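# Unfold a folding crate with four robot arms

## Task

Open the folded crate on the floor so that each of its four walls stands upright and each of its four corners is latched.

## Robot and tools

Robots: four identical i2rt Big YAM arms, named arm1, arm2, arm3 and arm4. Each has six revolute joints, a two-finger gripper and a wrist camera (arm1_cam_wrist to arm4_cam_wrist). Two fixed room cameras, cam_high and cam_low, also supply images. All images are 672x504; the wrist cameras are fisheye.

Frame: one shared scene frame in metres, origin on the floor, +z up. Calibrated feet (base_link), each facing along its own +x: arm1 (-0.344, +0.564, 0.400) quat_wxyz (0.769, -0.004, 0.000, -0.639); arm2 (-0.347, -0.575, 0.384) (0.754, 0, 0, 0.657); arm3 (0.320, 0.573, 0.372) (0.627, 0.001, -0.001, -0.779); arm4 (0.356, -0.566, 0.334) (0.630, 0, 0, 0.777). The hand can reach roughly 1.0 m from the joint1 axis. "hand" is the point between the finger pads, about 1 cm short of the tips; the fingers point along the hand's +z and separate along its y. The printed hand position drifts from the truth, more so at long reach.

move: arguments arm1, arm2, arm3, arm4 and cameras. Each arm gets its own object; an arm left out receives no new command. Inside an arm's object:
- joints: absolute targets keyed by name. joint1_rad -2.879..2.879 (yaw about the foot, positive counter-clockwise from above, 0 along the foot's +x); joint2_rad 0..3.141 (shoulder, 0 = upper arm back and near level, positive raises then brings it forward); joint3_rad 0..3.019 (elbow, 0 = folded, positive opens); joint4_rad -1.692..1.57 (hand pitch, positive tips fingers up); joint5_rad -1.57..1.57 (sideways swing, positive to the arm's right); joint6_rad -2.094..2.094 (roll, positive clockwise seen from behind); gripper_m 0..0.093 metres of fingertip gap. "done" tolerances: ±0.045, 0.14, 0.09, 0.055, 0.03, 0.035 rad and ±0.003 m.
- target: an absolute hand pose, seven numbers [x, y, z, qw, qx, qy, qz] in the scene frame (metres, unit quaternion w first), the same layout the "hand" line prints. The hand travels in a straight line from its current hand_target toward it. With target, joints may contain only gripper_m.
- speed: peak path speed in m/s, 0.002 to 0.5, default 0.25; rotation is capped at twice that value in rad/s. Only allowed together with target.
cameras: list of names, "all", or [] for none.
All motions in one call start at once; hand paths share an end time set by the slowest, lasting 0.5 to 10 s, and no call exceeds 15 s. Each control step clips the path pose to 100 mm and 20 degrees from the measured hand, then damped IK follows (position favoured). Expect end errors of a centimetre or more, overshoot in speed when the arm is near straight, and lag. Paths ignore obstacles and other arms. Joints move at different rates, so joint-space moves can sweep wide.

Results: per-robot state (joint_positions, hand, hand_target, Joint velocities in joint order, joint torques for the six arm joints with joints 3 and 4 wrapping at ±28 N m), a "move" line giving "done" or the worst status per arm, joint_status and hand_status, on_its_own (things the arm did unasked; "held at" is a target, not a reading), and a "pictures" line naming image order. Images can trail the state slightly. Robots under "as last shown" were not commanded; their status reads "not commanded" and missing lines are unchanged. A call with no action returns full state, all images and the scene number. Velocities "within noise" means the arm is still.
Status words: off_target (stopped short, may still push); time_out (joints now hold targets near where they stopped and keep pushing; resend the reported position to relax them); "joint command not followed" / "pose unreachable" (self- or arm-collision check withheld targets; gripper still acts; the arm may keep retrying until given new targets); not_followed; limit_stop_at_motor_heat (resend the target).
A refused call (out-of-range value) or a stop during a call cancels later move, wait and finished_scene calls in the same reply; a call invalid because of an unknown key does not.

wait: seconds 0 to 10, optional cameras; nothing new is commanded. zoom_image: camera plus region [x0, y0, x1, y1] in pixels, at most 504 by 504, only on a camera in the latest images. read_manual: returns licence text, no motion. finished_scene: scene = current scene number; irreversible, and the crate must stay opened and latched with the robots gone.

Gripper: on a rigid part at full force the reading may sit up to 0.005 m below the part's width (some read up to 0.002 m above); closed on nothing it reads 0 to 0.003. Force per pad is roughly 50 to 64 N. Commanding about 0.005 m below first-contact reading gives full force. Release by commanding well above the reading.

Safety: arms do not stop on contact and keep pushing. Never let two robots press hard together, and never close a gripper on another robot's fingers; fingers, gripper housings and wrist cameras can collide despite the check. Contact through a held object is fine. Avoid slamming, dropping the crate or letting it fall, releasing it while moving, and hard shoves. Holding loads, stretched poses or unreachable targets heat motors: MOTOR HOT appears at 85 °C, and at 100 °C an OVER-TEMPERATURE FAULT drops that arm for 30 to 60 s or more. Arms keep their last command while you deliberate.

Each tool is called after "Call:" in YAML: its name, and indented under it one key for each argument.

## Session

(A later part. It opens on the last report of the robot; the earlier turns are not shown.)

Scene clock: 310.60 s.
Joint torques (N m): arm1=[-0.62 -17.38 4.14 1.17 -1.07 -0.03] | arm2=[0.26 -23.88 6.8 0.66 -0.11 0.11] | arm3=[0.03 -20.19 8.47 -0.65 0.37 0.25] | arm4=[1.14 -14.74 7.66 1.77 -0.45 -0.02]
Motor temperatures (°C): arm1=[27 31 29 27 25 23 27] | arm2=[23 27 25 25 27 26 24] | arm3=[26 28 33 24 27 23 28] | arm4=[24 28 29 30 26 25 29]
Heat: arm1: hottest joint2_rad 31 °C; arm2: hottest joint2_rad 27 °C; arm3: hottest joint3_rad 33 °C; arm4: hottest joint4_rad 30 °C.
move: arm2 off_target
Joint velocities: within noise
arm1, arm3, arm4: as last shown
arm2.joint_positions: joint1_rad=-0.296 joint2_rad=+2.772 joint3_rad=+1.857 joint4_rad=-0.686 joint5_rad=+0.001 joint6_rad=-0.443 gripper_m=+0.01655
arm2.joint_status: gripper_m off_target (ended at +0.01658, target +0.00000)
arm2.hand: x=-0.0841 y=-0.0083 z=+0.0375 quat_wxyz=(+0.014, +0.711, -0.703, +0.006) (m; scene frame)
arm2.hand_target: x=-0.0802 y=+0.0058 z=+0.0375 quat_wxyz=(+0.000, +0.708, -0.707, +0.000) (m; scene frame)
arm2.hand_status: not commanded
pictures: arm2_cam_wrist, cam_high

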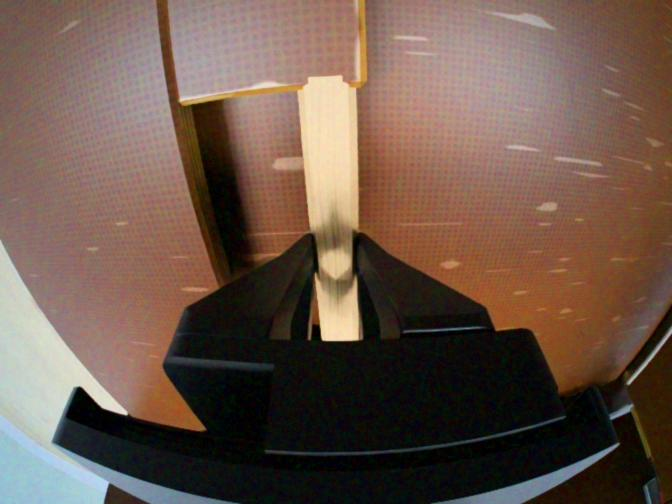

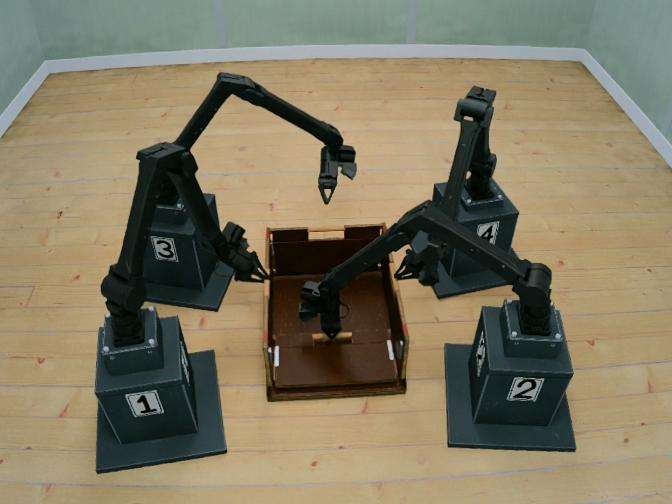

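Call:
move:
  arm1: {"target": [0.002, 0.230, 0.239, 0, 0, 0.9239, -0.3827], "speed": 0.05}
  arm4: {"target": [-0.039, -0.238, 0.257, -0.3827, 0.9239, 0, 0], "speed": 0.05}

Call:
move:
  arm2: {"target": [-0.086, 0.006, 0.112, -0.0462, 0.7056, -0.7056, 0.0462], "speed": 0.1}
  cameras: ["arm2_cam_wrist", "cam_high"]

Call:
zoom_image:
  camera: "cam_high"
  region: [240, 210, 440, 410]

Scene clock: 316.43 s.
Joint torques (N m): arm1=[3.37 -18.08 1.31 0.94 -0.29 0.45] | arm2=[0.21 -23.82 6.82 0.65 -0.11 0.11] | arm3=[-0.32 -19.78 8.35 -0.66 0.41 0.24] | arm4=[4.54 -16.03 5.19 0.84 -0.09 0.49]
Motor temperatures (°C): arm1=[27 31 29 27 25 23 27] | arm2=[23 28 25 25 27 26 25] | arm3=[26 28 33 24 27 23 28] | arm4=[24 28 29 30 26 25 29]
Heat: arm1: hottest joint2_rad 31 °C; arm2: hottest joint2_rad 28 °C; arm3: hottest joint3_rad 33 °C; arm4: hottest joint4_rad 30 °C.
move: arm1 off_target; arm4 off_target
Joint velocities: within noise
arm1.joint_positions: joint1_rad=+0.794 joint2_rad=+2.185 joint3_rad=+0.825 joint4_rad=+0.288 joint5_rad=+0.660 joint6_rad=-0.742 gripper_m=+0.01691
arm1.joint_status: not commanded
arm1.hand: x=-0.0092 y=+0.2082 z=+0.2419 quat_wxyz=(+0.013, -0.010, -0.919, +0.394) (m; scene frame)
arm1.hand_target: x=+0.0009 y=+0.2288 z=+0.2390 quat_wxyz=(+0.001, +0.000, -0.924, +0.383) (m; scene frame)
arm1.hand_status: off_target (0.025 m and 2.4 deg from the pose sent, 0.027 m and 1.9 deg at the start)
arm2, arm3: as last shown
arm2.joint_positions: joint1_rad=-0.296 joint2_rad=+2.772 joint3_rad=+1.857 joint4_rad=-0.686 joint5_rad=+0.001 joint6_rad=-0.443 gripper_m=+0.01656
arm4.joint_positions: joint1_rad=+0.849 joint2_rad=+1.989 joint3_rad=+0.902 joint4_rad=-0.055 joint5_rad=+0.688 joint6_rad=-0.663 gripper_m=+0.01277
arm4.joint_status: not commanded
arm4.hand: x=-0.0264 y=-0.2228 z=+0.2557 quat_wxyz=(-0.385, +0.923, -0.003, +0.016) (m; scene frame)
arm4.hand_target: x=-0.0387 y=-0.2379 z=+0.2567 quat_wxyz=(-0.383, +0.924, +0.001, +0.000) (m; scene frame)
arm4.hand_status: off_target (0.020 m and 1.9 deg from the pose sent, 0.023 m and 1.8 deg at the start)
pictures: none

Scene clock: 317.83 s.
Joint torques (N m): arm1=[3.19 -18.49 1.52 1.01 -0.31 0.44] | arm2=[0.32 -29.51 3.78 -0.35 -0.14 0.25] | arm3=[0.15 -19.55 8.27 -0.65 0.37 0.25] | arm4=[4.54 -16.09 5.19 0.84 -0.09 0.48]
Motor temperatures (°C): arm1=[27 31 29 27 25 23 27] | arm2=[23 28 25 25 27 26 25] | arm3=[26 28 33 24 27 23 28] | arm4=[24 28 29 30 26 25 29]
Heat: arm1: hottest joint2_rad 31 °C; arm2: hottest joint2_rad 28 °C; arm3: hottest joint3_rad 33 °C; arm4: hottest joint4_rad 30 °C.
move: arm2 off_target
Joint velocities: within noise
arm1, arm3, arm4: as last shown
arm2.joint_positions: joint1_rad=-0.256 joint2_rad=+2.665 joint3_rad=+1.733 joint4_rad=-0.617 joint5_rad=+0.126 joint6_rad=-0.413 gripper_m=+0.01656
arm2.joint_status: not commanded
arm2.hand: x=-0.0876 y=-0.0087 z=+0.0750 quat_wxyz=(-0.034, +0.713, -0.699, +0.055) (m; scene frame)
arm2.hand_target: x=-0.0846 y=+0.0084 z=+0.1104 quat_wxyz=(-0.050, +0.705, -0.706, +0.045) (m; scene frame)
arm2.hand_status: off_target (0.040 m and 2.1 deg from the pose sent, 0.076 m and 8.3 deg at the start)
pictures: arm2_cam_wrist, cam_high

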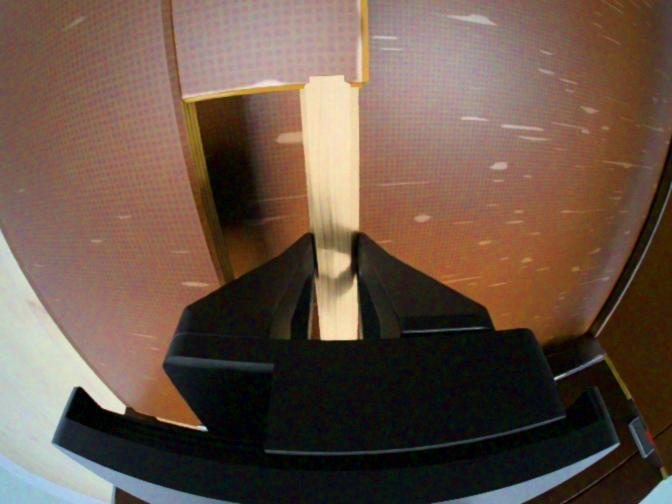

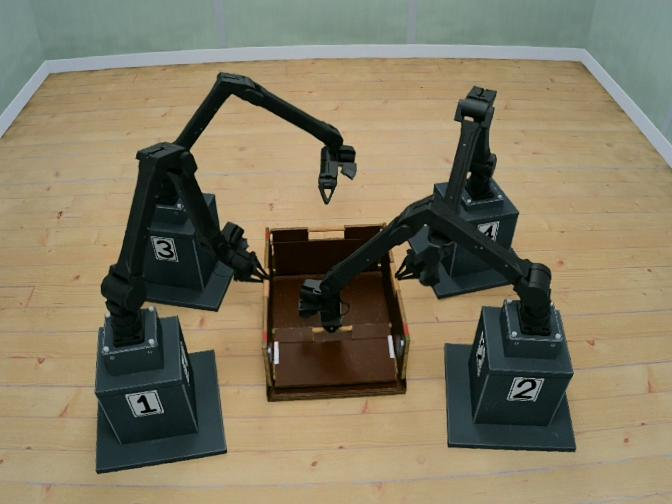

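Scaled by 2.520 from the camera's 672x504 image, which has a finer 960x720 frame.

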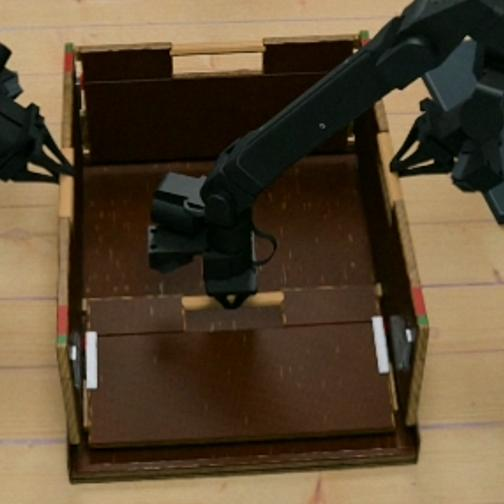

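Call:
move:
  arm2: {"target": [-0.108, 0.008, 0.178, -0.0923, 0.7010, -0.7010, 0.0923], "speed": 0.1}

Call:
move:
  arm2: {"target": [-0.145, 0.008, 0.222, -0.138, 0.6935, -0.6935, 0.138], "speed": 0.1}
  cameras: ["arm2_cam_wrist", "cam_high"]

Call:
zoom_image:
  camera: "cam_high"
  region: [240, 210, 440, 410]

Scene clock: 320.47 s.
Joint torques (N m): arm1=[3.37 -18.26 1.48 0.96 -0.29 0.42] | arm2=[0.56 -29.16 4.52 -0.58 -0.02 0.33] | arm3=[0.09 -19.96 8.54 -0.64 0.44 0.26] | arm4=[4.48 -16.09 5.19 0.85 -0.09 0.48]
Motor temperatures (°C): arm1=[27 31 29 27 25 23 27] | arm2=[23 28 25 25 27 26 25] | arm3=[26 28 33 24 27 23 28] | arm4=[24 28 29 30 26 25 29]
Heat: arm1: hottest joint2_rad 31 °C; arm2: hottest joint2_rad 28 °C; arm3: hottest joint3_rad 33 °C; arm4: hottest joint4_rad 30 °C.
move: arm2 off_target
Joint velocities: within noise
arm1, arm3, arm4: as last shown
arm2.joint_positions: joint1_rad=-0.192 joint2_rad=+2.515 joint3_rad=+1.601 joint4_rad=-0.611 joint5_rad=+0.252 joint6_rad=-0.360 gripper_m=+0.01658
arm2.joint_status: not commanded
arm2.hand: x=-0.1074 y=-0.0093 z=+0.1373 quat_wxyz=(-0.075, +0.710, -0.692, +0.104) (m; scene frame)
arm2.hand_target: x=-0.1066 y=+0.0081 z=+0.1765 quat_wxyz=(-0.093, +0.700, -0.702, +0.093) (m; scene frame)
arm2.hand_status: off_target (0.044 m and 2.9 deg from the pose sent, 0.106 m and 8.1 deg at the start)
pictures: none

Scene clock: 321.73 s.
Joint torques (N m): arm1=[3.19 -18.43 1.42 0.99 -0.26 0.42] | arm2=[0.67 -28.45 4.72 -0.51 0.12 0.4] | arm3=[0.15 -20.42 8.43 -0.69 0.4 0.25] | arm4=[4.48 -16.09 5.19 0.84 -0.09 0.48]
Motor temperatures (°C): arm1=[27 31 29 27 25 23 27] | arm2=[23 29 25 25 27 26 25] | arm3=[26 28 33 24 27 23 28] | arm4=[24 28 29 30 26 25 29]
Heat: arm1: hottest joint2_rad 31 °C; arm2: hottest joint2_rad 29 °C; arm3: hottest joint3_rad 33 °C; arm4: hottest joint4_rad 30 °C.
move: arm2 off_target
Joint velocities: within noise
arm1, arm3, arm4: as last shown
arm2.joint_positions: joint1_rad=-0.108 joint2_rad=+2.414 joint3_rad=+1.512 joint4_rad=-0.619 joint5_rad=+0.384 joint6_rad=-0.282 gripper_m=+0.01643
arm2.joint_status: not commanded
arm2.hand: x=-0.1383 y=-0.0102 z=+0.1816 quat_wxyz=(-0.117, +0.703, -0.684, +0.153) (m; scene frame)
arm2.hand_target: x=-0.1400 y=+0.0062 z=+0.2204 quat_wxyz=(-0.137, +0.691, -0.696, +0.139) (m; scene frame)
arm2.hand_status: off_target (0.045 m and 3.4 deg from the pose sent, 0.094 m and 8.5 deg at the start)
pictures: arm2_cam_wrist, cam_high

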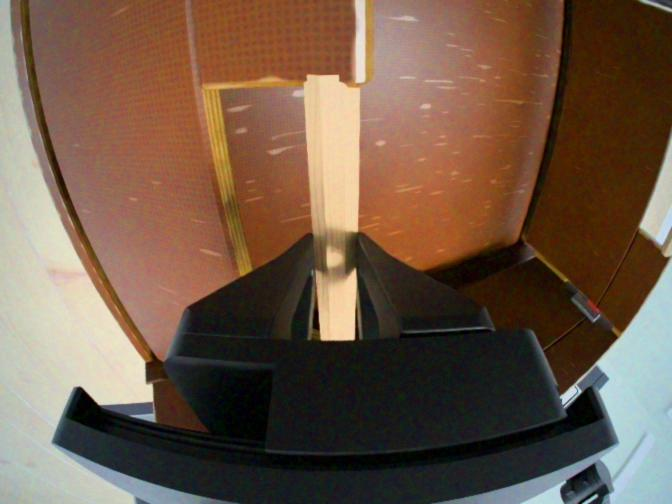

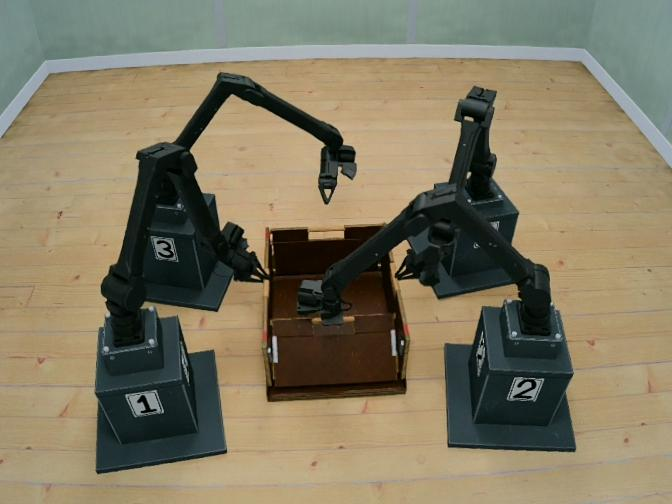

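Scaled by 2.520 from the camera's 672x504 image, which has a finer 960x720 frame.

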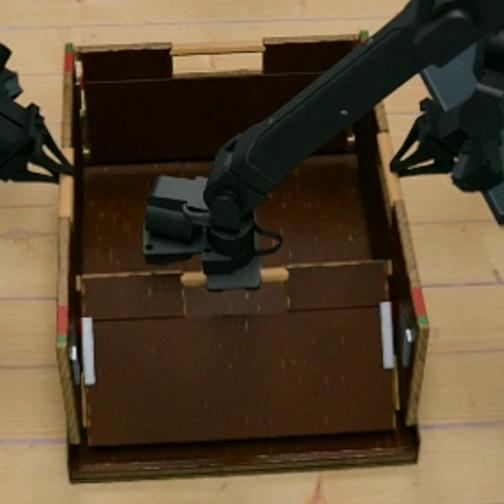

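Call:
move:
  arm2: {"target": [-0.195, 0.006, 0.260, -0.183, 0.683, -0.683, 0.183], "speed": 0.1}

Call:
move:
  arm2: {"target": [-0.255, 0.006, 0.280, -0.2273, 0.6696, -0.6696, 0.2273], "speed": 0.1}
  cameras: ["arm2_cam_wrist", "cam_high", "cam_low"]

Call:
zoom_image:
  camera: "cam_high"
  region: [240, 210, 440, 410]

Scene clock: 324.57 s.
Joint torques (N m): arm1=[3.84 -18.14 1.39 0.91 -0.27 0.41] | arm2=[1.44 -27.63 5.08 -0.5 0.05 0.34] | arm3=[-0.21 -19.49 8.38 -0.57 0.43 0.25] | arm4=[4.54 -16.09 5.2 0.84 -0.08 0.48]
Motor temperatures (°C): arm1=[27 31 29 27 25 23 27] | arm2=[23 29 25 25 27 26 25] | arm3=[26 28 33 24 27 23 28] | arm4=[24 28 29 30 26 25 29]
Heat: arm1: hottest joint2_rad 31 °C; arm2: hottest joint2_rad 29 °C; arm3: hottest joint3_rad 33 °C; arm4: hottest joint4_rad 30 °C.
move: arm2 off_target
Joint velocities: within noise
arm1, arm4: as last shown
arm2.joint_positions: joint1_rad=+0.006 joint2_rad=+2.338 joint3_rad=+1.453 joint4_rad=-0.670 joint5_rad=+0.525 joint6_rad=-0.157 gripper_m=+0.01627
arm2.joint_status: not commanded
arm2.hand: x=-0.1843 y=-0.0121 z=+0.2202 quat_wxyz=(-0.162, +0.690, -0.675, +0.203) (m; scene frame)
arm2.hand_target: x=-0.1932 y=+0.0055 z=+0.2577 quat_wxyz=(-0.182, +0.683, -0.684, +0.183) (m; scene frame)
arm2.hand_status: off_target (0.045 m and 3.6 deg from the pose sent, 0.098 m and 8.6 deg at the start)
arm3.joint_positions: joint1_rad=+0.437 joint2_rad=+2.256 joint3_rad=+1.608 joint4_rad=-1.173 joint5_rad=+0.770 joint6_rad=+0.306 gripper_m=+0.04991
arm3.joint_status: not commanded
arm3.hand: x=+0.3271 y=-0.0089 z=+0.3294 quat_wxyz=(+0.285, -0.646, -0.657, +0.265) (m; scene frame)
arm3.hand_target: x=+0.3334 y=-0.0238 z=+0.3419 quat_wxyz=(+0.269, -0.654, -0.652, +0.273) (m; scene frame)
arm3.hand_status: not commanded
pictures: none

Scene clock: 326.00 s.
Joint torques (N m): arm1=[3.55 -18.26 1.57 0.98 -0.32 0.41] | arm2=[1.55 -26.29 6.11 -0.53 0.03 0.25] | arm3=[-0.44 -20.07 8.42 -0.72 0.43 0.25] | arm4=[4.48 -16.09 5.19 0.84 -0.09 0.48]
Motor temperatures (°C): arm1=[27 31 29 27 25 23 27] | arm2=[23 29 25 25 27 26 25] | arm3=[26 28 33 24 27 23 28] | arm4=[24 28 29 30 26 25 29]
Heat: arm1: hottest joint2_rad 31 °C; arm2: hottest joint2_rad 29 °C; arm3: hottest joint3_rad 33 °C; arm4: hottest joint4_rad 30 °C.
move: arm2 off_target
Joint velocities: within noise
arm1, arm3, arm4: as last shown
arm2.joint_positions: joint1_rad=+0.142 joint2_rad=+2.314 joint3_rad=+1.447 joint4_rad=-0.775 joint5_rad=+0.665 joint6_rad=+0.008 gripper_m=+0.01540
arm2.joint_status: not commanded
arm2.hand: x=-0.2422 y=-0.0141 z=+0.2463 quat_wxyz=(-0.209, +0.675, -0.660, +0.253) (m; scene frame)
arm2.hand_target: x=-0.2545 y=+0.0060 z=+0.2793 quat_wxyz=(-0.228, +0.670, -0.669, +0.228) (m; scene frame)
arm2.hand_status: off_target (0.041 m and 3.8 deg from the pose sent, 0.094 m and 8.3 deg at the start)
pictures: arm2_cam_wrist, cam_high, cam_low

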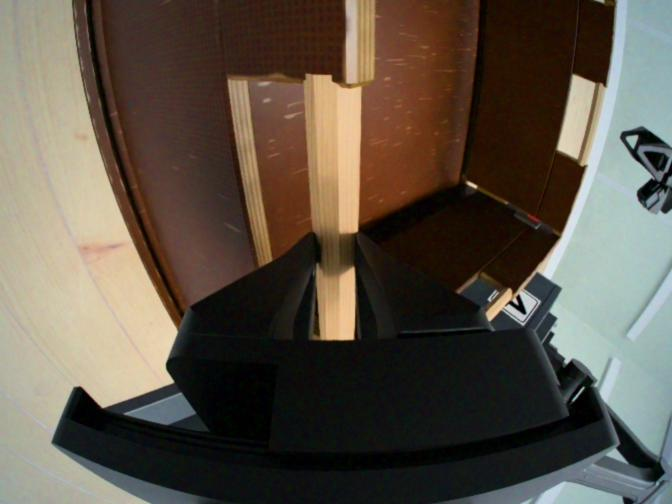

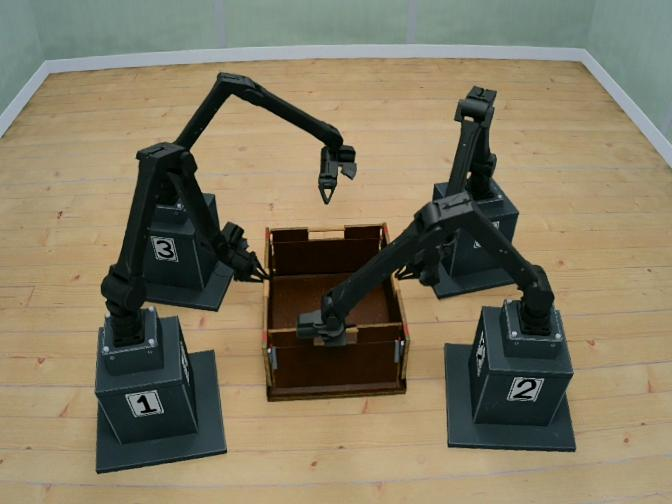

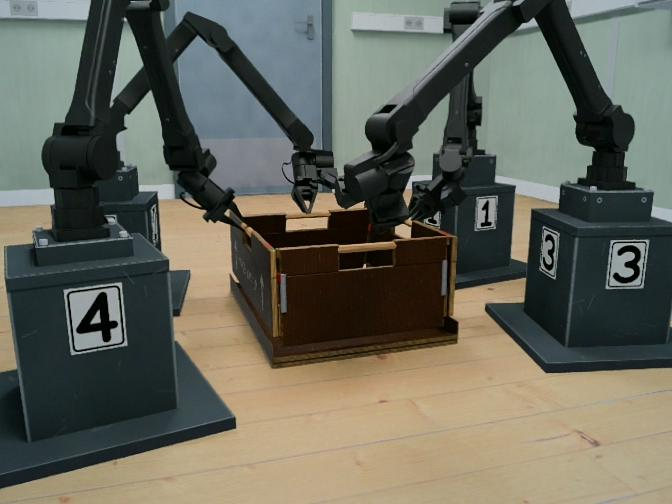

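Scaled by 2.520 from the camera's 672x504 image, which has a finer 960x720 frame.

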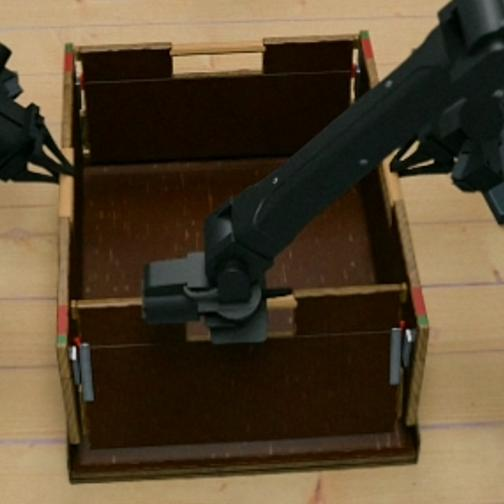

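Call:
move:
  arm2: {"target": [-0.305, 0.006, 0.284, -0.2561, 0.6591, -0.6591, 0.2561], "speed": 0.1}

Call:
move:
  arm2: {"target": [-0.340, 0.006, 0.284, -0.2706, 0.6533, -0.6533, 0.2706], "speed": 0.08}
  cameras: ["cam_high"]

Call:
zoom_image:
  camera: "cam_high"
  region: [240, 210, 440, 410]

Scene clock: 328.57 s.
Joint torques (N m): arm1=[3.43 -18.67 1.47 0.81 -0.28 0.41] | arm2=[1.38 -24.23 7.56 -0.87 0.95 0.31] | arm3=[0.03 -20.42 8.49 -0.55 0.4 0.27] | arm4=[4.48 -16.03 5.19 0.84 -0.08 0.48]
Motor temperatures (°C): arm1=[27 31 29 27 25 23 27] | arm2=[23 29 25 25 27 26 25] | arm3=[26 28 33 24 27 23 28] | arm4=[24 28 29 30 26 25 29]
Heat: arm1: hottest joint2_rad 31 °C; arm2: hottest joint2_rad 29 °C; arm3: hottest joint3_rad 33 °C; arm4: hottest joint4_rad 30 °C.
move: arm2 off_target
Joint velocities: within noise
arm1, arm3, arm4: as last shown
arm2.joint_positions: joint1_rad=+0.250 joint2_rad=+2.318 joint3_rad=+1.472 joint4_rad=-0.878 joint5_rad=+0.712 joint6_rad=+0.153 gripper_m=+0.01377
arm2.joint_status: not commanded
arm2.hand: x=-0.2955 y=-0.0151 z=+0.2570 quat_wxyz=(-0.233, +0.667, -0.655, +0.268) (m; scene frame)
arm2.hand_target: x=-0.3056 y=+0.0060 z=+0.2834 quat_wxyz=(-0.254, +0.659, -0.661, +0.252) (m; scene frame)
arm2.hand_status: off_target (0.036 m and 3.2 deg from the pose sent, 0.076 m and 5.7 deg at the start)
pictures: none

Scene clock: 329.90 s.
Joint torques (N m): arm1=[3.96 -18.37 1.4 0.81 -0.27 0.41] | arm2=[4.72 -24.7 7.42 -1.24 0.65 0.38] | arm3=[-0.15 -20.01 8.44 -0.69 0.44 0.25] | arm4=[4.54 -16.03 5.19 0.85 -0.09 0.48]
Motor temperatures (°C): arm1=[27 31 29 27 25 23 27] | arm2=[23 29 25 25 27 26 25] | arm3=[26 28 34 24 27 23 28] | arm4=[24 28 29 30 26 25 29]
Heat: arm1: hottest joint2_rad 31 °C; arm2: hottest joint2_rad 29 °C; arm3: hottest joint3_rad 34 °C; arm4: hottest joint4_rad 30 °C.
move: arm2 off_target
Joint velocities: within noise
arm1, arm3, arm4: as last shown
arm2.joint_positions: joint1_rad=+0.279 joint2_rad=+2.354 joint3_rad=+1.519 joint4_rad=-0.962 joint5_rad=+0.760 joint6_rad=+0.242 gripper_m=+0.01340
arm2.joint_status: not commanded
arm2.hand: x=-0.3055 y=-0.0148 z=+0.2574 quat_wxyz=(-0.247, +0.650, -0.656, +0.293) (m; scene frame)
arm2.hand_target: x=-0.3391 y=+0.0051 z=+0.2836 quat_wxyz=(-0.270, +0.654, -0.653, +0.270) (m; scene frame)
arm2.hand_status: off_target (0.048 m and 3.7 deg from the pose sent, 0.056 m and 4.6 deg at the start)
pictures: cam_high

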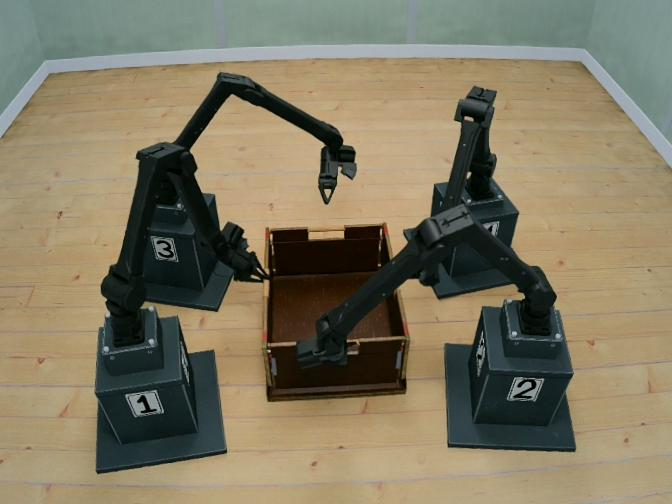

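Scaled by 2.520 from the camera's 672x504 image, which has a finer 960x720 frame.

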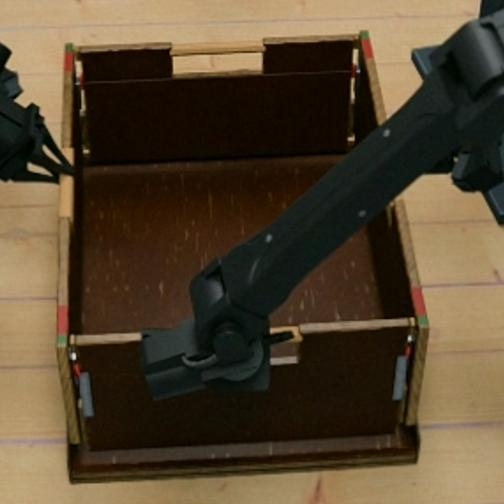

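Call:
move:
  arm2: {"target": [-0.370, 0.006, 0.280, -0.2706, 0.6533, -0.6533, 0.2706], "speed": 0.08}
  cameras: ["cam_high", "cam_low"]

Call:
zoom_image:
  camera: "cam_high"
  region: [240, 210, 440, 410]

Call:
zoom_image:
  camera: "cam_high"
  region: [260, 330, 300, 380]

Call:
zoom_image:
  camera: "cam_high"
  region: [375, 320, 415, 370]

Scene clock: 332.90 s.
Joint torques (N m): arm1=[3.55 -18.14 1.59 1.17 -0.3 0.44] | arm2=[8.53 -24.59 7.47 -1.4 -0.14 0.51] | arm3=[-0.21 -19.96 8.36 -0.64 0.39 0.25] | arm4=[4.48 -16.03 5.19 0.85 -0.09 0.48]
Motor temperatures (°C): arm1=[27 31 29 27 25 23 27] | arm2=[24 29 25 25 27 26 25] | arm3=[26 28 34 24 27 23 28] | arm4=[24 28 29 30 26 25 29]
Heat: arm1: hottest joint2_rad 31 °C; arm2: hottest joint2_rad 29 °C; arm3: hottest joint3_rad 34 °C; arm4: hottest joint4_rad 30 °C.
move: arm2 off_target
Joint velocities: within noise
arm1.joint_positions: joint1_rad=+0.794 joint2_rad=+2.185 joint3_rad=+0.825 joint4_rad=+0.288 joint5_rad=+0.660 joint6_rad=-0.742 gripper_m=+0.01691
arm1.joint_status: not commanded
arm1.hand: x=-0.0092 y=+0.2082 z=+0.2419 quat_wxyz=(+0.013, -0.010, -0.919, +0.394) (m; scene frame)
arm1.hand_target: x=+0.0009 y=+0.2288 z=+0.2390 quat_wxyz=(+0.001, +0.000, -0.924, +0.383) (m; scene frame)
arm1.hand_status: not commanded
arm2.joint_positions: joint1_rad=+0.285 joint2_rad=+2.375 joint3_rad=+1.552 joint4_rad=-1.016 joint5_rad=+0.775 joint6_rad=+0.294 gripper_m=+0.01324
arm2.joint_status: not commanded
arm2.hand: x=-0.3070 y=-0.0144 z=+0.2572 quat_wxyz=(-0.251, +0.638, -0.661, +0.305) (m; scene frame)
arm2.hand_target: x=-0.3673 y=+0.0036 z=+0.2800 quat_wxyz=(-0.273, +0.654, -0.651, +0.271) (m; scene frame)
arm2.hand_status: off_target (0.070 m and 5.0 deg from the pose sent, 0.071 m and 3.7 deg at the start)
arm3: as last shown
arm4.joint_positions: joint1_rad=+0.849 joint2_rad=+1.989 joint3_rad=+0.902 joint4_rad=-0.055 joint5_rad=+0.688 joint6_rad=-0.663 gripper_m=+0.01277
arm4.joint_status: not commanded
arm4.hand: x=-0.0264 y=-0.2228 z=+0.2557 quat_wxyz=(-0.385, +0.923, -0.003, +0.016) (m; scene frame)
arm4.hand_target: x=-0.0387 y=-0.2379 z=+0.2567 quat_wxyz=(-0.383, +0.924, +0.001, +0.000) (m; scene frame)
arm4.hand_status: not commanded
pictures: cam_high, cam_low

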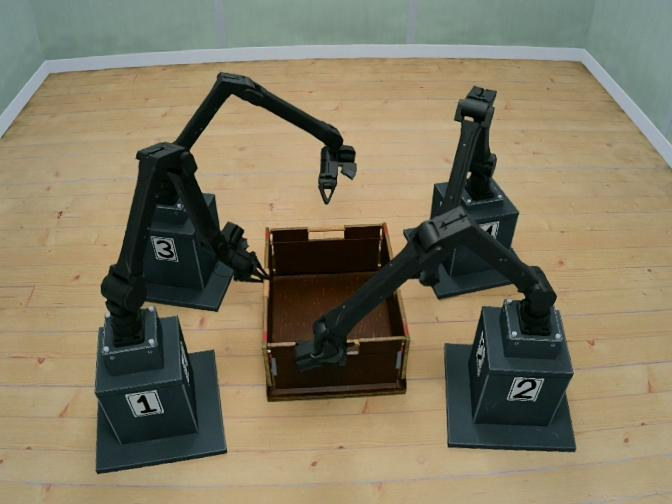

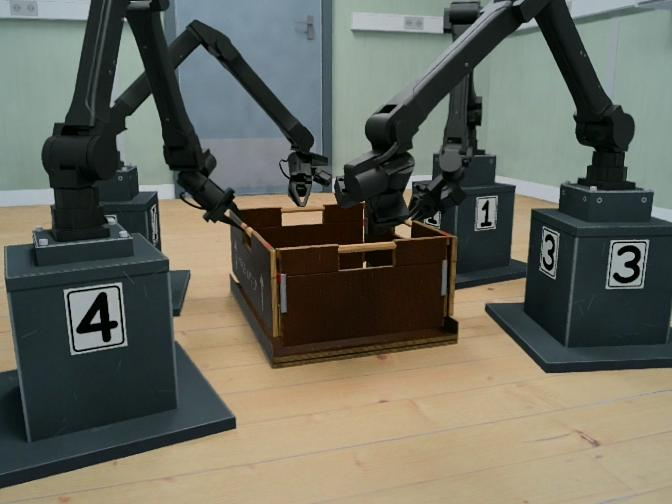

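Scaled by 2.520 from the camera's 672x504 image, which has a finer 960x720 frame.

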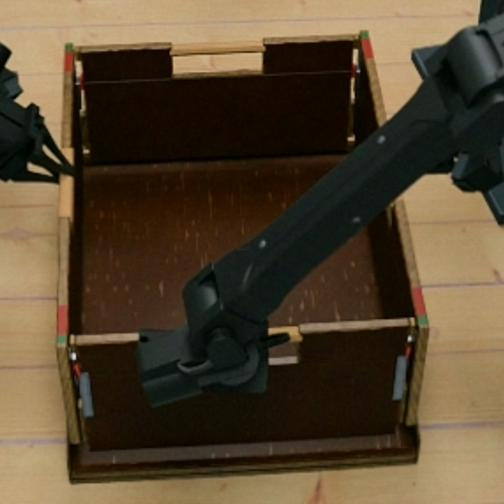

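Scaled by 10.080 from the camera's 672x504 image, which has a finer 960x720 frame.

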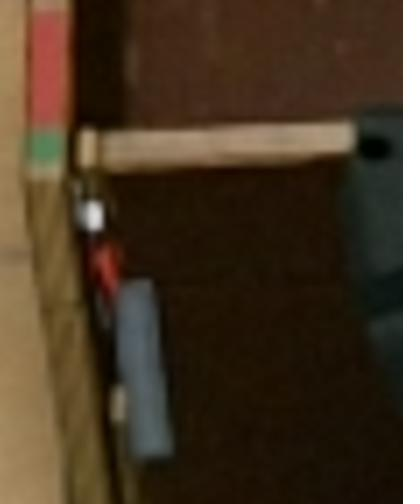

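Scaled by 10.080 from the camera's 672x504 image, which has a finer 960x720 frame.

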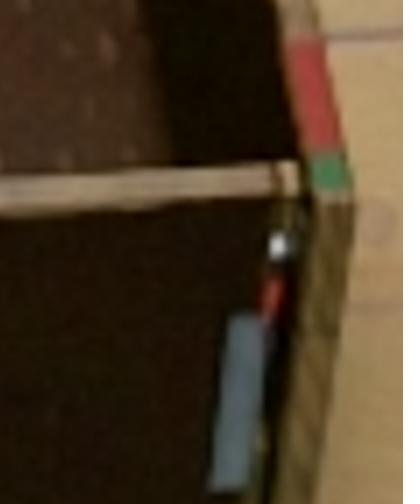

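Call:
move:
  arm1: {"target": [0.002, 0.197, 0.240, 0, 0, 0.9239, -0.3827], "speed": 0.05}
  arm4: {"target": [-0.039, -0.209, 0.257, -0.3827, 0.9239, 0, 0], "speed": 0.05}
  cameras: ["cam_high", "arm2_cam_wrist", "arm3_cam_wrist"]

Call:
zoom_image:
  camera: "cam_high"
  region: [260, 330, 300, 380]

Call:
zoom_image:
  camera: "cam_high"
  region: [375, 320, 415, 370]

Call:
zoom_image:
  camera: "arm3_cam_wrist"
  region: [400, 100, 600, 300]

Scene clock: 336.70 s.
Joint torques (N m): arm1=[-1.03 -16.97 4.45 1.32 -0.96 -0.01] | arm2=[8.59 -24.76 7.39 -1.21 -0.14 0.52] | arm3=[-0.21 -20.13 8.36 -0.51 0.39 0.25] | arm4=[1.08 -14.56 8.09 1.63 -0.39 -0.03]
Motor temperatures (°C): arm1=[27 31 29 27 24 23 27] | arm2=[24 30 25 25 27 26 25] | arm3=[26 28 34 24 27 23 28] | arm4=[24 28 29 30 26 25 29]
Heat: arm1: hottest joint2_rad 31 °C; arm2: hottest joint2_rad 30 °C; arm3: hottest joint3_rad 34 °C; arm4: hottest joint4_rad 30 °C.
move: arm1 off_target; arm4 off_target
Joint velocities: within noise
arm1.joint_positions: joint1_rad=+0.784 joint2_rad=+2.183 joint3_rad=+0.828 joint4_rad=+0.288 joint5_rad=+0.645 joint6_rad=-0.759 gripper_m=+0.01691
arm1.joint_status: not commanded
arm1.hand: x=-0.0089 y=+0.2052 z=+0.2417 quat_wxyz=(+0.012, -0.005, -0.921, +0.390) (m; scene frame)
arm1.hand_target: x=+0.0027 y=+0.1974 z=+0.2407 quat_wxyz=(-0.001, +0.001, -0.924, +0.384) (m; scene frame)
arm1.hand_status: off_target (0.014 m and 1.7 deg from the pose sent, 0.016 m and 2.4 deg at the start)
arm2, arm3: as last shown
arm2.joint_positions: joint1_rad=+0.285 joint2_rad=+2.375 joint3_rad=+1.552 joint4_rad=-1.016 joint5_rad=+0.775 joint6_rad=+0.295 gripper_m=+0.01324
arm2.hand_target: x=-0.3673 y=+0.0036 z=+0.2800 quat_wxyz=(-0.273, +0.654, -0.652, +0.271) (m; scene frame)
arm4.joint_positions: joint1_rad=+0.840 joint2_rad=+1.987 joint3_rad=+0.902 joint4_rad=-0.051 joint5_rad=+0.672 joint6_rad=-0.677 gripper_m=+0.01277
arm4.joint_status: not commanded
arm4.hand: x=-0.0259 y=-0.2201 z=+0.2553 quat_wxyz=(-0.381, +0.925, +0.000, +0.014) (m; scene frame)
arm4.hand_target: x=-0.0395 y=-0.2101 z=+0.2578 quat_wxyz=(-0.383, +0.924, +0.000, -0.001) (m; scene frame)
arm4.hand_status: off_target (0.017 m and 1.6 deg from the pose sent, 0.019 m and 1.9 deg at the start)
pictures: arm2_cam_wrist, arm3_cam_wrist, cam_high

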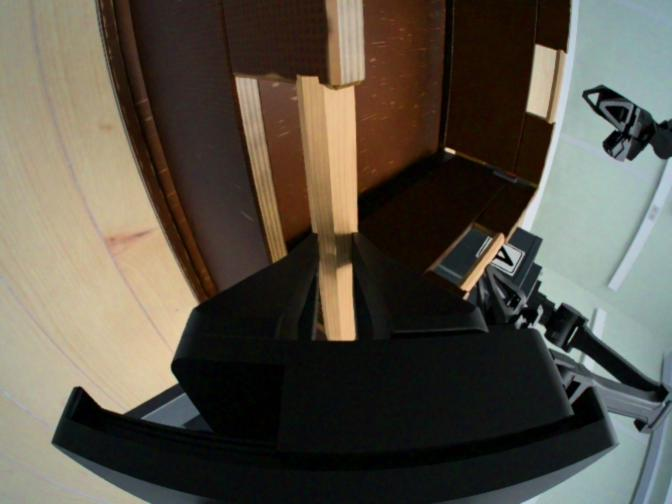

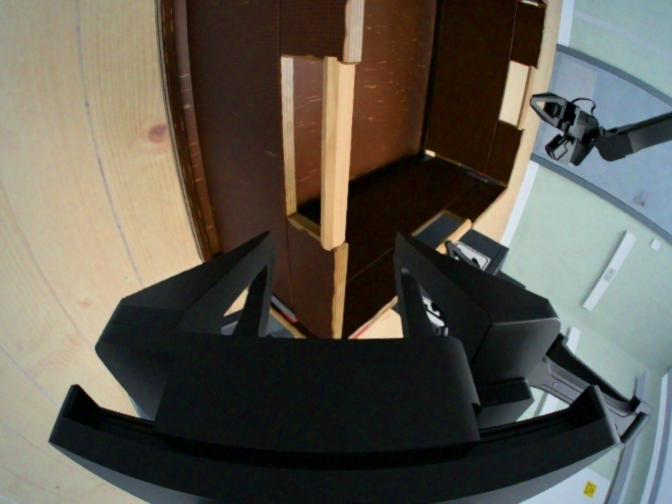

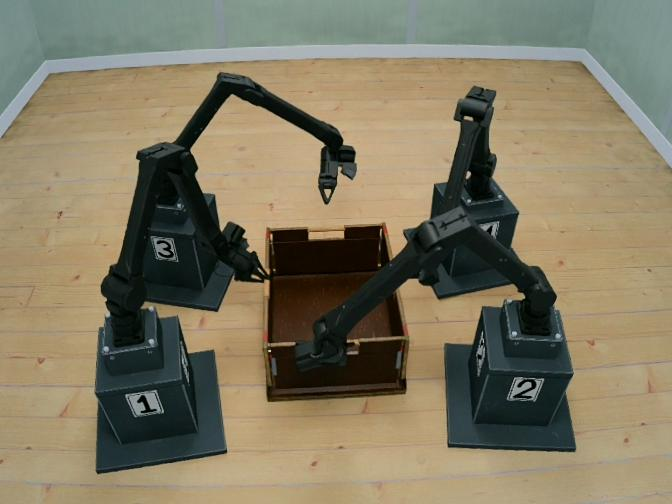

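Scaled by 10.080 from the camera's 672x504 image, which has a finer 960x720 frame.

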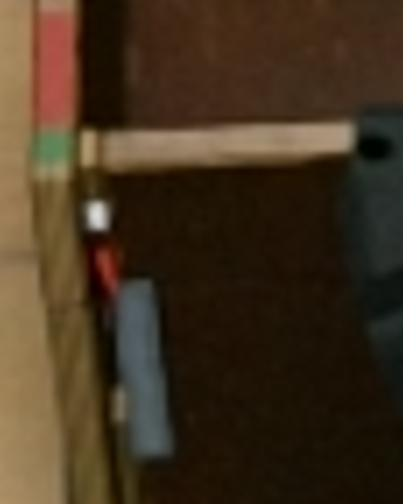

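Scaled by 10.080 from the camera's 672x504 image, which has a finer 960x720 frame.

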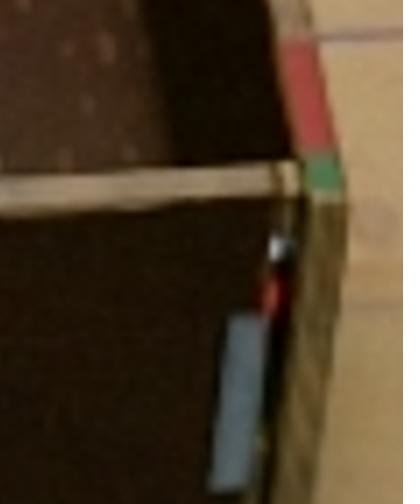

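Scaled by 2.520 from the camera's 672x504 image, which has a finer 960x720 frame.

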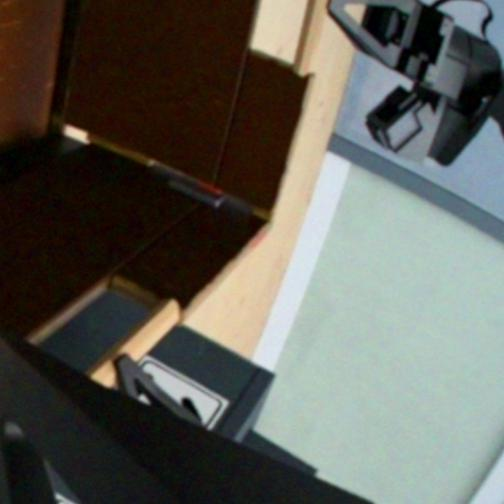

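Call:
move:
  arm2: {"target": [-0.285, 0.004, 0.278, -0.2706, 0.6533, -0.6533, 0.2706], "speed": 0.06}
  cameras: ["cam_high"]

Call:
zoom_image:
  camera: "cam_high"
  region: [240, 210, 440, 410]

Scene clock: 339.50 s.
Joint torques (N m): arm1=[-0.85 -17.08 4.42 1.35 -0.93 -0.08] | arm2=[-2.55 -25 5.48 0.87 0.53 -0.22] | arm3=[-0.09 -19.55 8.39 -0.61 0.4 0.25] | arm4=[1.08 -14.56 8.09 1.63 -0.39 -0.03]
Motor temperatures (°C): arm1=[27 31 29 27 25 23 27] | arm2=[24 30 25 25 27 26 25] | arm3=[26 28 34 24 27 23 28] | arm4=[24 28 29 30 26 25 29]
Heat: arm1: hottest joint2_rad 31 °C; arm2: hottest joint2_rad 30 °C; arm3: hottest joint3_rad 34 °C; arm4: hottest joint4_rad 30 °C.
move: arm2 off_target
Joint velocities: within noise
arm1, arm3, arm4: as last shown
arm1.hand_target: x=+0.0027 y=+0.1975 z=+0.2407 quat_wxyz=(-0.001, +0.000, -0.924, +0.384) (m; scene frame)
arm2.joint_positions: joint1_rad=+0.280 joint2_rad=+2.340 joint3_rad=+1.486 joint4_rad=-0.904 joint5_rad=+0.772 joint6_rad=+0.182 gripper_m=+0.01324
arm2.joint_status: not commanded
arm2.hand: x=-0.3047 y=-0.0155 z=+0.2565 quat_wxyz=(-0.254, +0.665, -0.640, +0.289) (m; scene frame)
arm2.hand_target: x=-0.2916 y=+0.0014 z=+0.2773 quat_wxyz=(-0.268, +0.655, -0.652, +0.270) (m; scene frame)
arm2.hand_status: off_target (0.035 m and 3.5 deg from the pose sent, 0.035 m and 5.0 deg at the start)
pictures: cam_high

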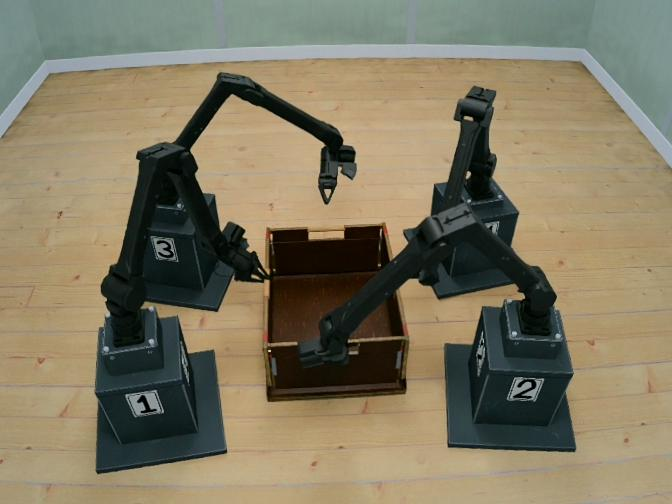

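Scaled by 2.520 from the camera's 672x504 image, which has a finer 960x720 frame.

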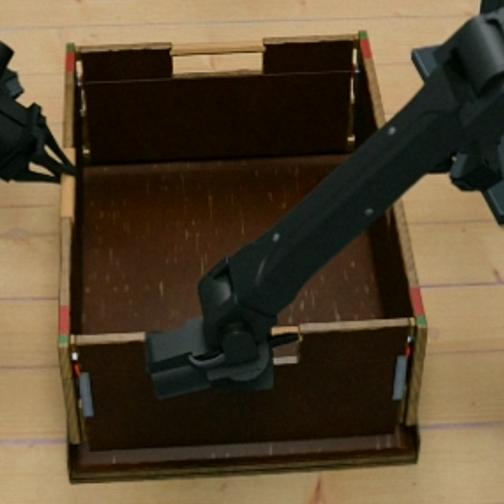

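Call:
move:
  arm2: {"target": [-0.305, 0.004, 0.277, -0.2706, 0.6533, -0.6533, 0.2706], "speed": 0.06}

Call:
move:
  arm2: {"joints": {"gripper_m": 0.05}}

Call:
move:
  arm2: {"target": [-0.385, 0.004, 0.357, -0.2706, 0.6533, -0.6533, 0.2706], "speed": 0.15}
  cameras: ["cam_high", "arm2_cam_wrist"]

Call:
zoom_image:
  camera: "cam_high"
  region: [240, 210, 440, 410]

Call:
zoom_image:
  camera: "arm2_cam_wrist"
  region: [200, 0, 600, 340]

Scene clock: 344.23 s.
Joint torques (N m): arm1=[-0.91 -17.26 4.62 1.26 -0.97 -0.01] | arm2=[-0.38 -24.06 6.79 -0.13 0.58 0.07] | arm3=[0.21 -19.9 8.53 -0.72 0.38 0.27] | arm4=[1.08 -14.62 8.09 1.63 -0.39 -0.03]
Motor temperatures (°C): arm1=[27 31 29 27 25 23 27] | arm2=[24 29 25 25 27 26 25] | arm3=[26 28 34 24 26 23 28] | arm4=[24 28 29 30 26 25 29]
Heat: arm1: hottest joint2_rad 31 °C; arm2: hottest joint2_rad 29 °C; arm3: hottest joint3_rad 34 °C; arm4: hottest joint4_rad 30 °C.
move: arm2 off_target
Joint velocities: within noise
arm1, arm3, arm4: as last shown
arm2.joint_positions: joint1_rad=+0.280 joint2_rad=+2.340 joint3_rad=+1.486 joint4_rad=-0.904 joint5_rad=+0.772 joint6_rad=+0.188 gripper_m=+0.01324
arm2.joint_status: not commanded
arm2.hand: x=-0.3047 y=-0.0155 z=+0.2565 quat_wxyz=(-0.255, +0.663, -0.642, +0.288) (m; scene frame)
arm2.hand_target: x=-0.3050 y=+0.0036 z=+0.2770 quat_wxyz=(-0.270, +0.655, -0.652, +0.271) (m; scene frame)
arm2.hand_status: off_target (0.028 m and 3.2 deg from the pose sent, 0.028 m and 3.5 deg at the start)
pictures: none

Scene clock: 344.90 s.
Joint torques (N m): arm1=[-0.85 -17.44 4.56 1.32 -0.96 -0.02] | arm2=[-0.03 -24.12 6.8 -0.13 0.58 0.08] | arm3=[-0.15 -20.13 8.29 -0.68 0.43 0.21] | arm4=[1.08 -14.56 8.09 1.63 -0.39 -0.03]
Motor temperatures (°C): arm1=[27 31 29 27 25 23 27] | arm2=[24 29 25 25 27 26 25] | arm3=[26 28 34 24 26 23 28] | arm4=[24 28 29 30 26 25 29]
Heat: arm1: hottest joint2_rad 31 °C; arm2: hottest joint2_rad 29 °C; arm3: hottest joint3_rad 34 °C; arm4: hottest joint4_rad 30 °C.
move: arm2 done
Joint velocities: within noise
arm1, arm4: as last shown
arm2.joint_positions: joint1_rad=+0.271 joint2_rad=+2.340 joint3_rad=+1.486 joint4_rad=-0.904 joint5_rad=+0.772 joint6_rad=+0.185 gripper_m=+0.04981
arm2.joint_status: all done
arm2.hand: x=-0.2995 y=-0.0159 z=+0.2565 quat_wxyz=(-0.254, +0.661, -0.644, +0.290) (m; scene frame)
arm2.hand_target: x=-0.2997 y=+0.0032 z=+0.2770 quat_wxyz=(-0.268, +0.653, -0.654, +0.273) (m; scene frame)
arm2.hand_status: not commanded
arm3.joint_positions: joint1_rad=+0.437 joint2_rad=+2.256 joint3_rad=+1.608 joint4_rad=-1.173 joint5_rad=+0.770 joint6_rad=+0.306 gripper_m=+0.04991
arm3.joint_status: not commanded
arm3.hand: x=+0.3271 y=-0.0089 z=+0.3294 quat_wxyz=(+0.285, -0.646, -0.657, +0.265) (m; scene frame)
arm3.hand_target: x=+0.3334 y=-0.0238 z=+0.3419 quat_wxyz=(+0.269, -0.654, -0.652, +0.273) (m; scene frame)
arm3.hand_status: not commanded
pictures: none

Scene clock: 346.57 s.
Joint torques (N m): arm1=[-0.73 -16.62 4.71 1.31 -0.95 -0.02] | arm2=[-0.5 -24.41 8.02 -0.5 0.35 0.16] | arm3=[0.32 -19.84 8.42 -0.75 0.4 0.25] | arm4=[1.08 -14.56 8.09 1.63 -0.39 -0.03]
Motor temperatures (°C): arm1=[27 31 29 27 25 23 27] | arm2=[24 29 26 25 27 26 25] | arm3=[26 28 34 24 26 23 28] | arm4=[24 28 29 30 26 25 29]
Heat: arm1: hottest joint2_rad 31 °C; arm2: hottest joint2_rad 29 °C; arm3: hottest joint3_rad 34 °C; arm4: hottest joint4_rad 30 °C.
move: arm2 off_target
Joint velocities: within noise
arm1, arm3, arm4: as last shown
arm2.joint_positions: joint1_rad=+0.411 joint2_rad=+2.260 joint3_rad=+1.582 joint4_rad=-1.200 joint5_rad=+0.754 joint6_rad=+0.364 gripper_m=+0.04989
arm2.joint_status: not commanded
arm2.hand: x=-0.3812 y=-0.0115 z=+0.3329 quat_wxyz=(-0.261, +0.661, -0.640, +0.291) (m; scene frame)
arm2.hand_target: x=-0.3860 y=+0.0063 z=+0.3572 quat_wxyz=(-0.274, +0.653, -0.654, +0.267) (m; scene frame)
arm2.hand_status: off_target (0.029 m and 3.1 deg from the pose sent, 0.133 m and 3.3 deg at the start)
pictures: arm2_cam_wrist, cam_high

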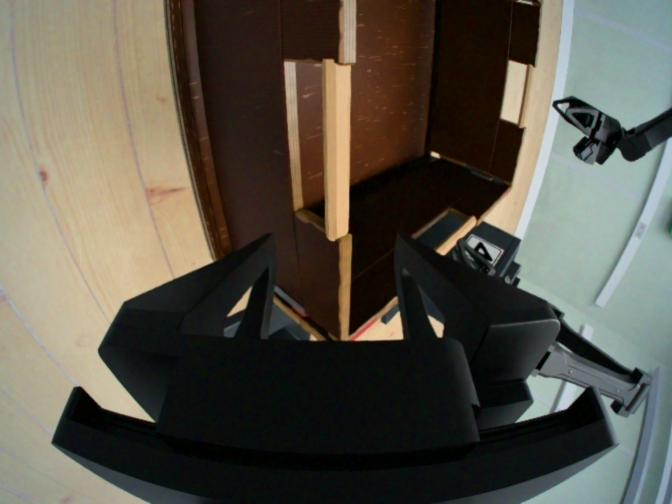

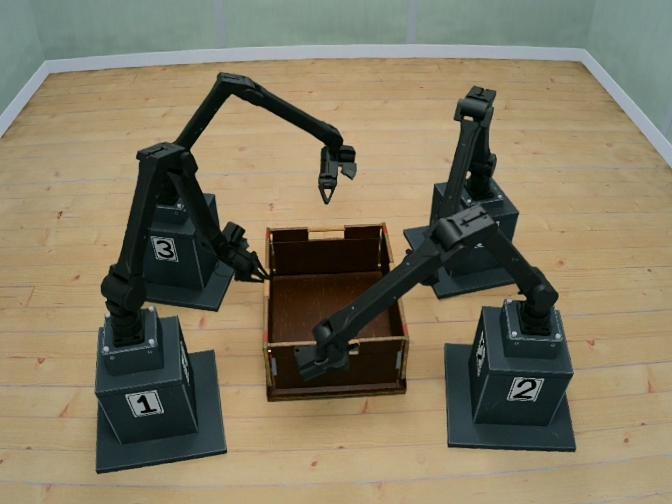

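Scaled by 2.520 from the camera's 672x504 image, which has a finer 960x720 frame.

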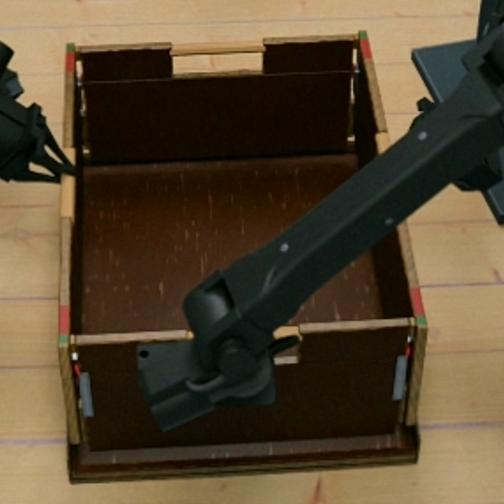

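Scaled by 1.260 from the camera's 672x504 image, which has a finer 960x720 frame.

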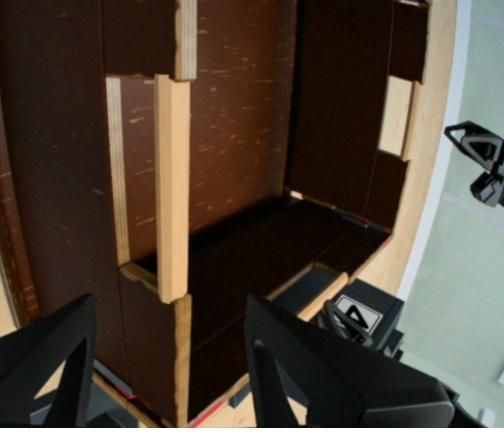

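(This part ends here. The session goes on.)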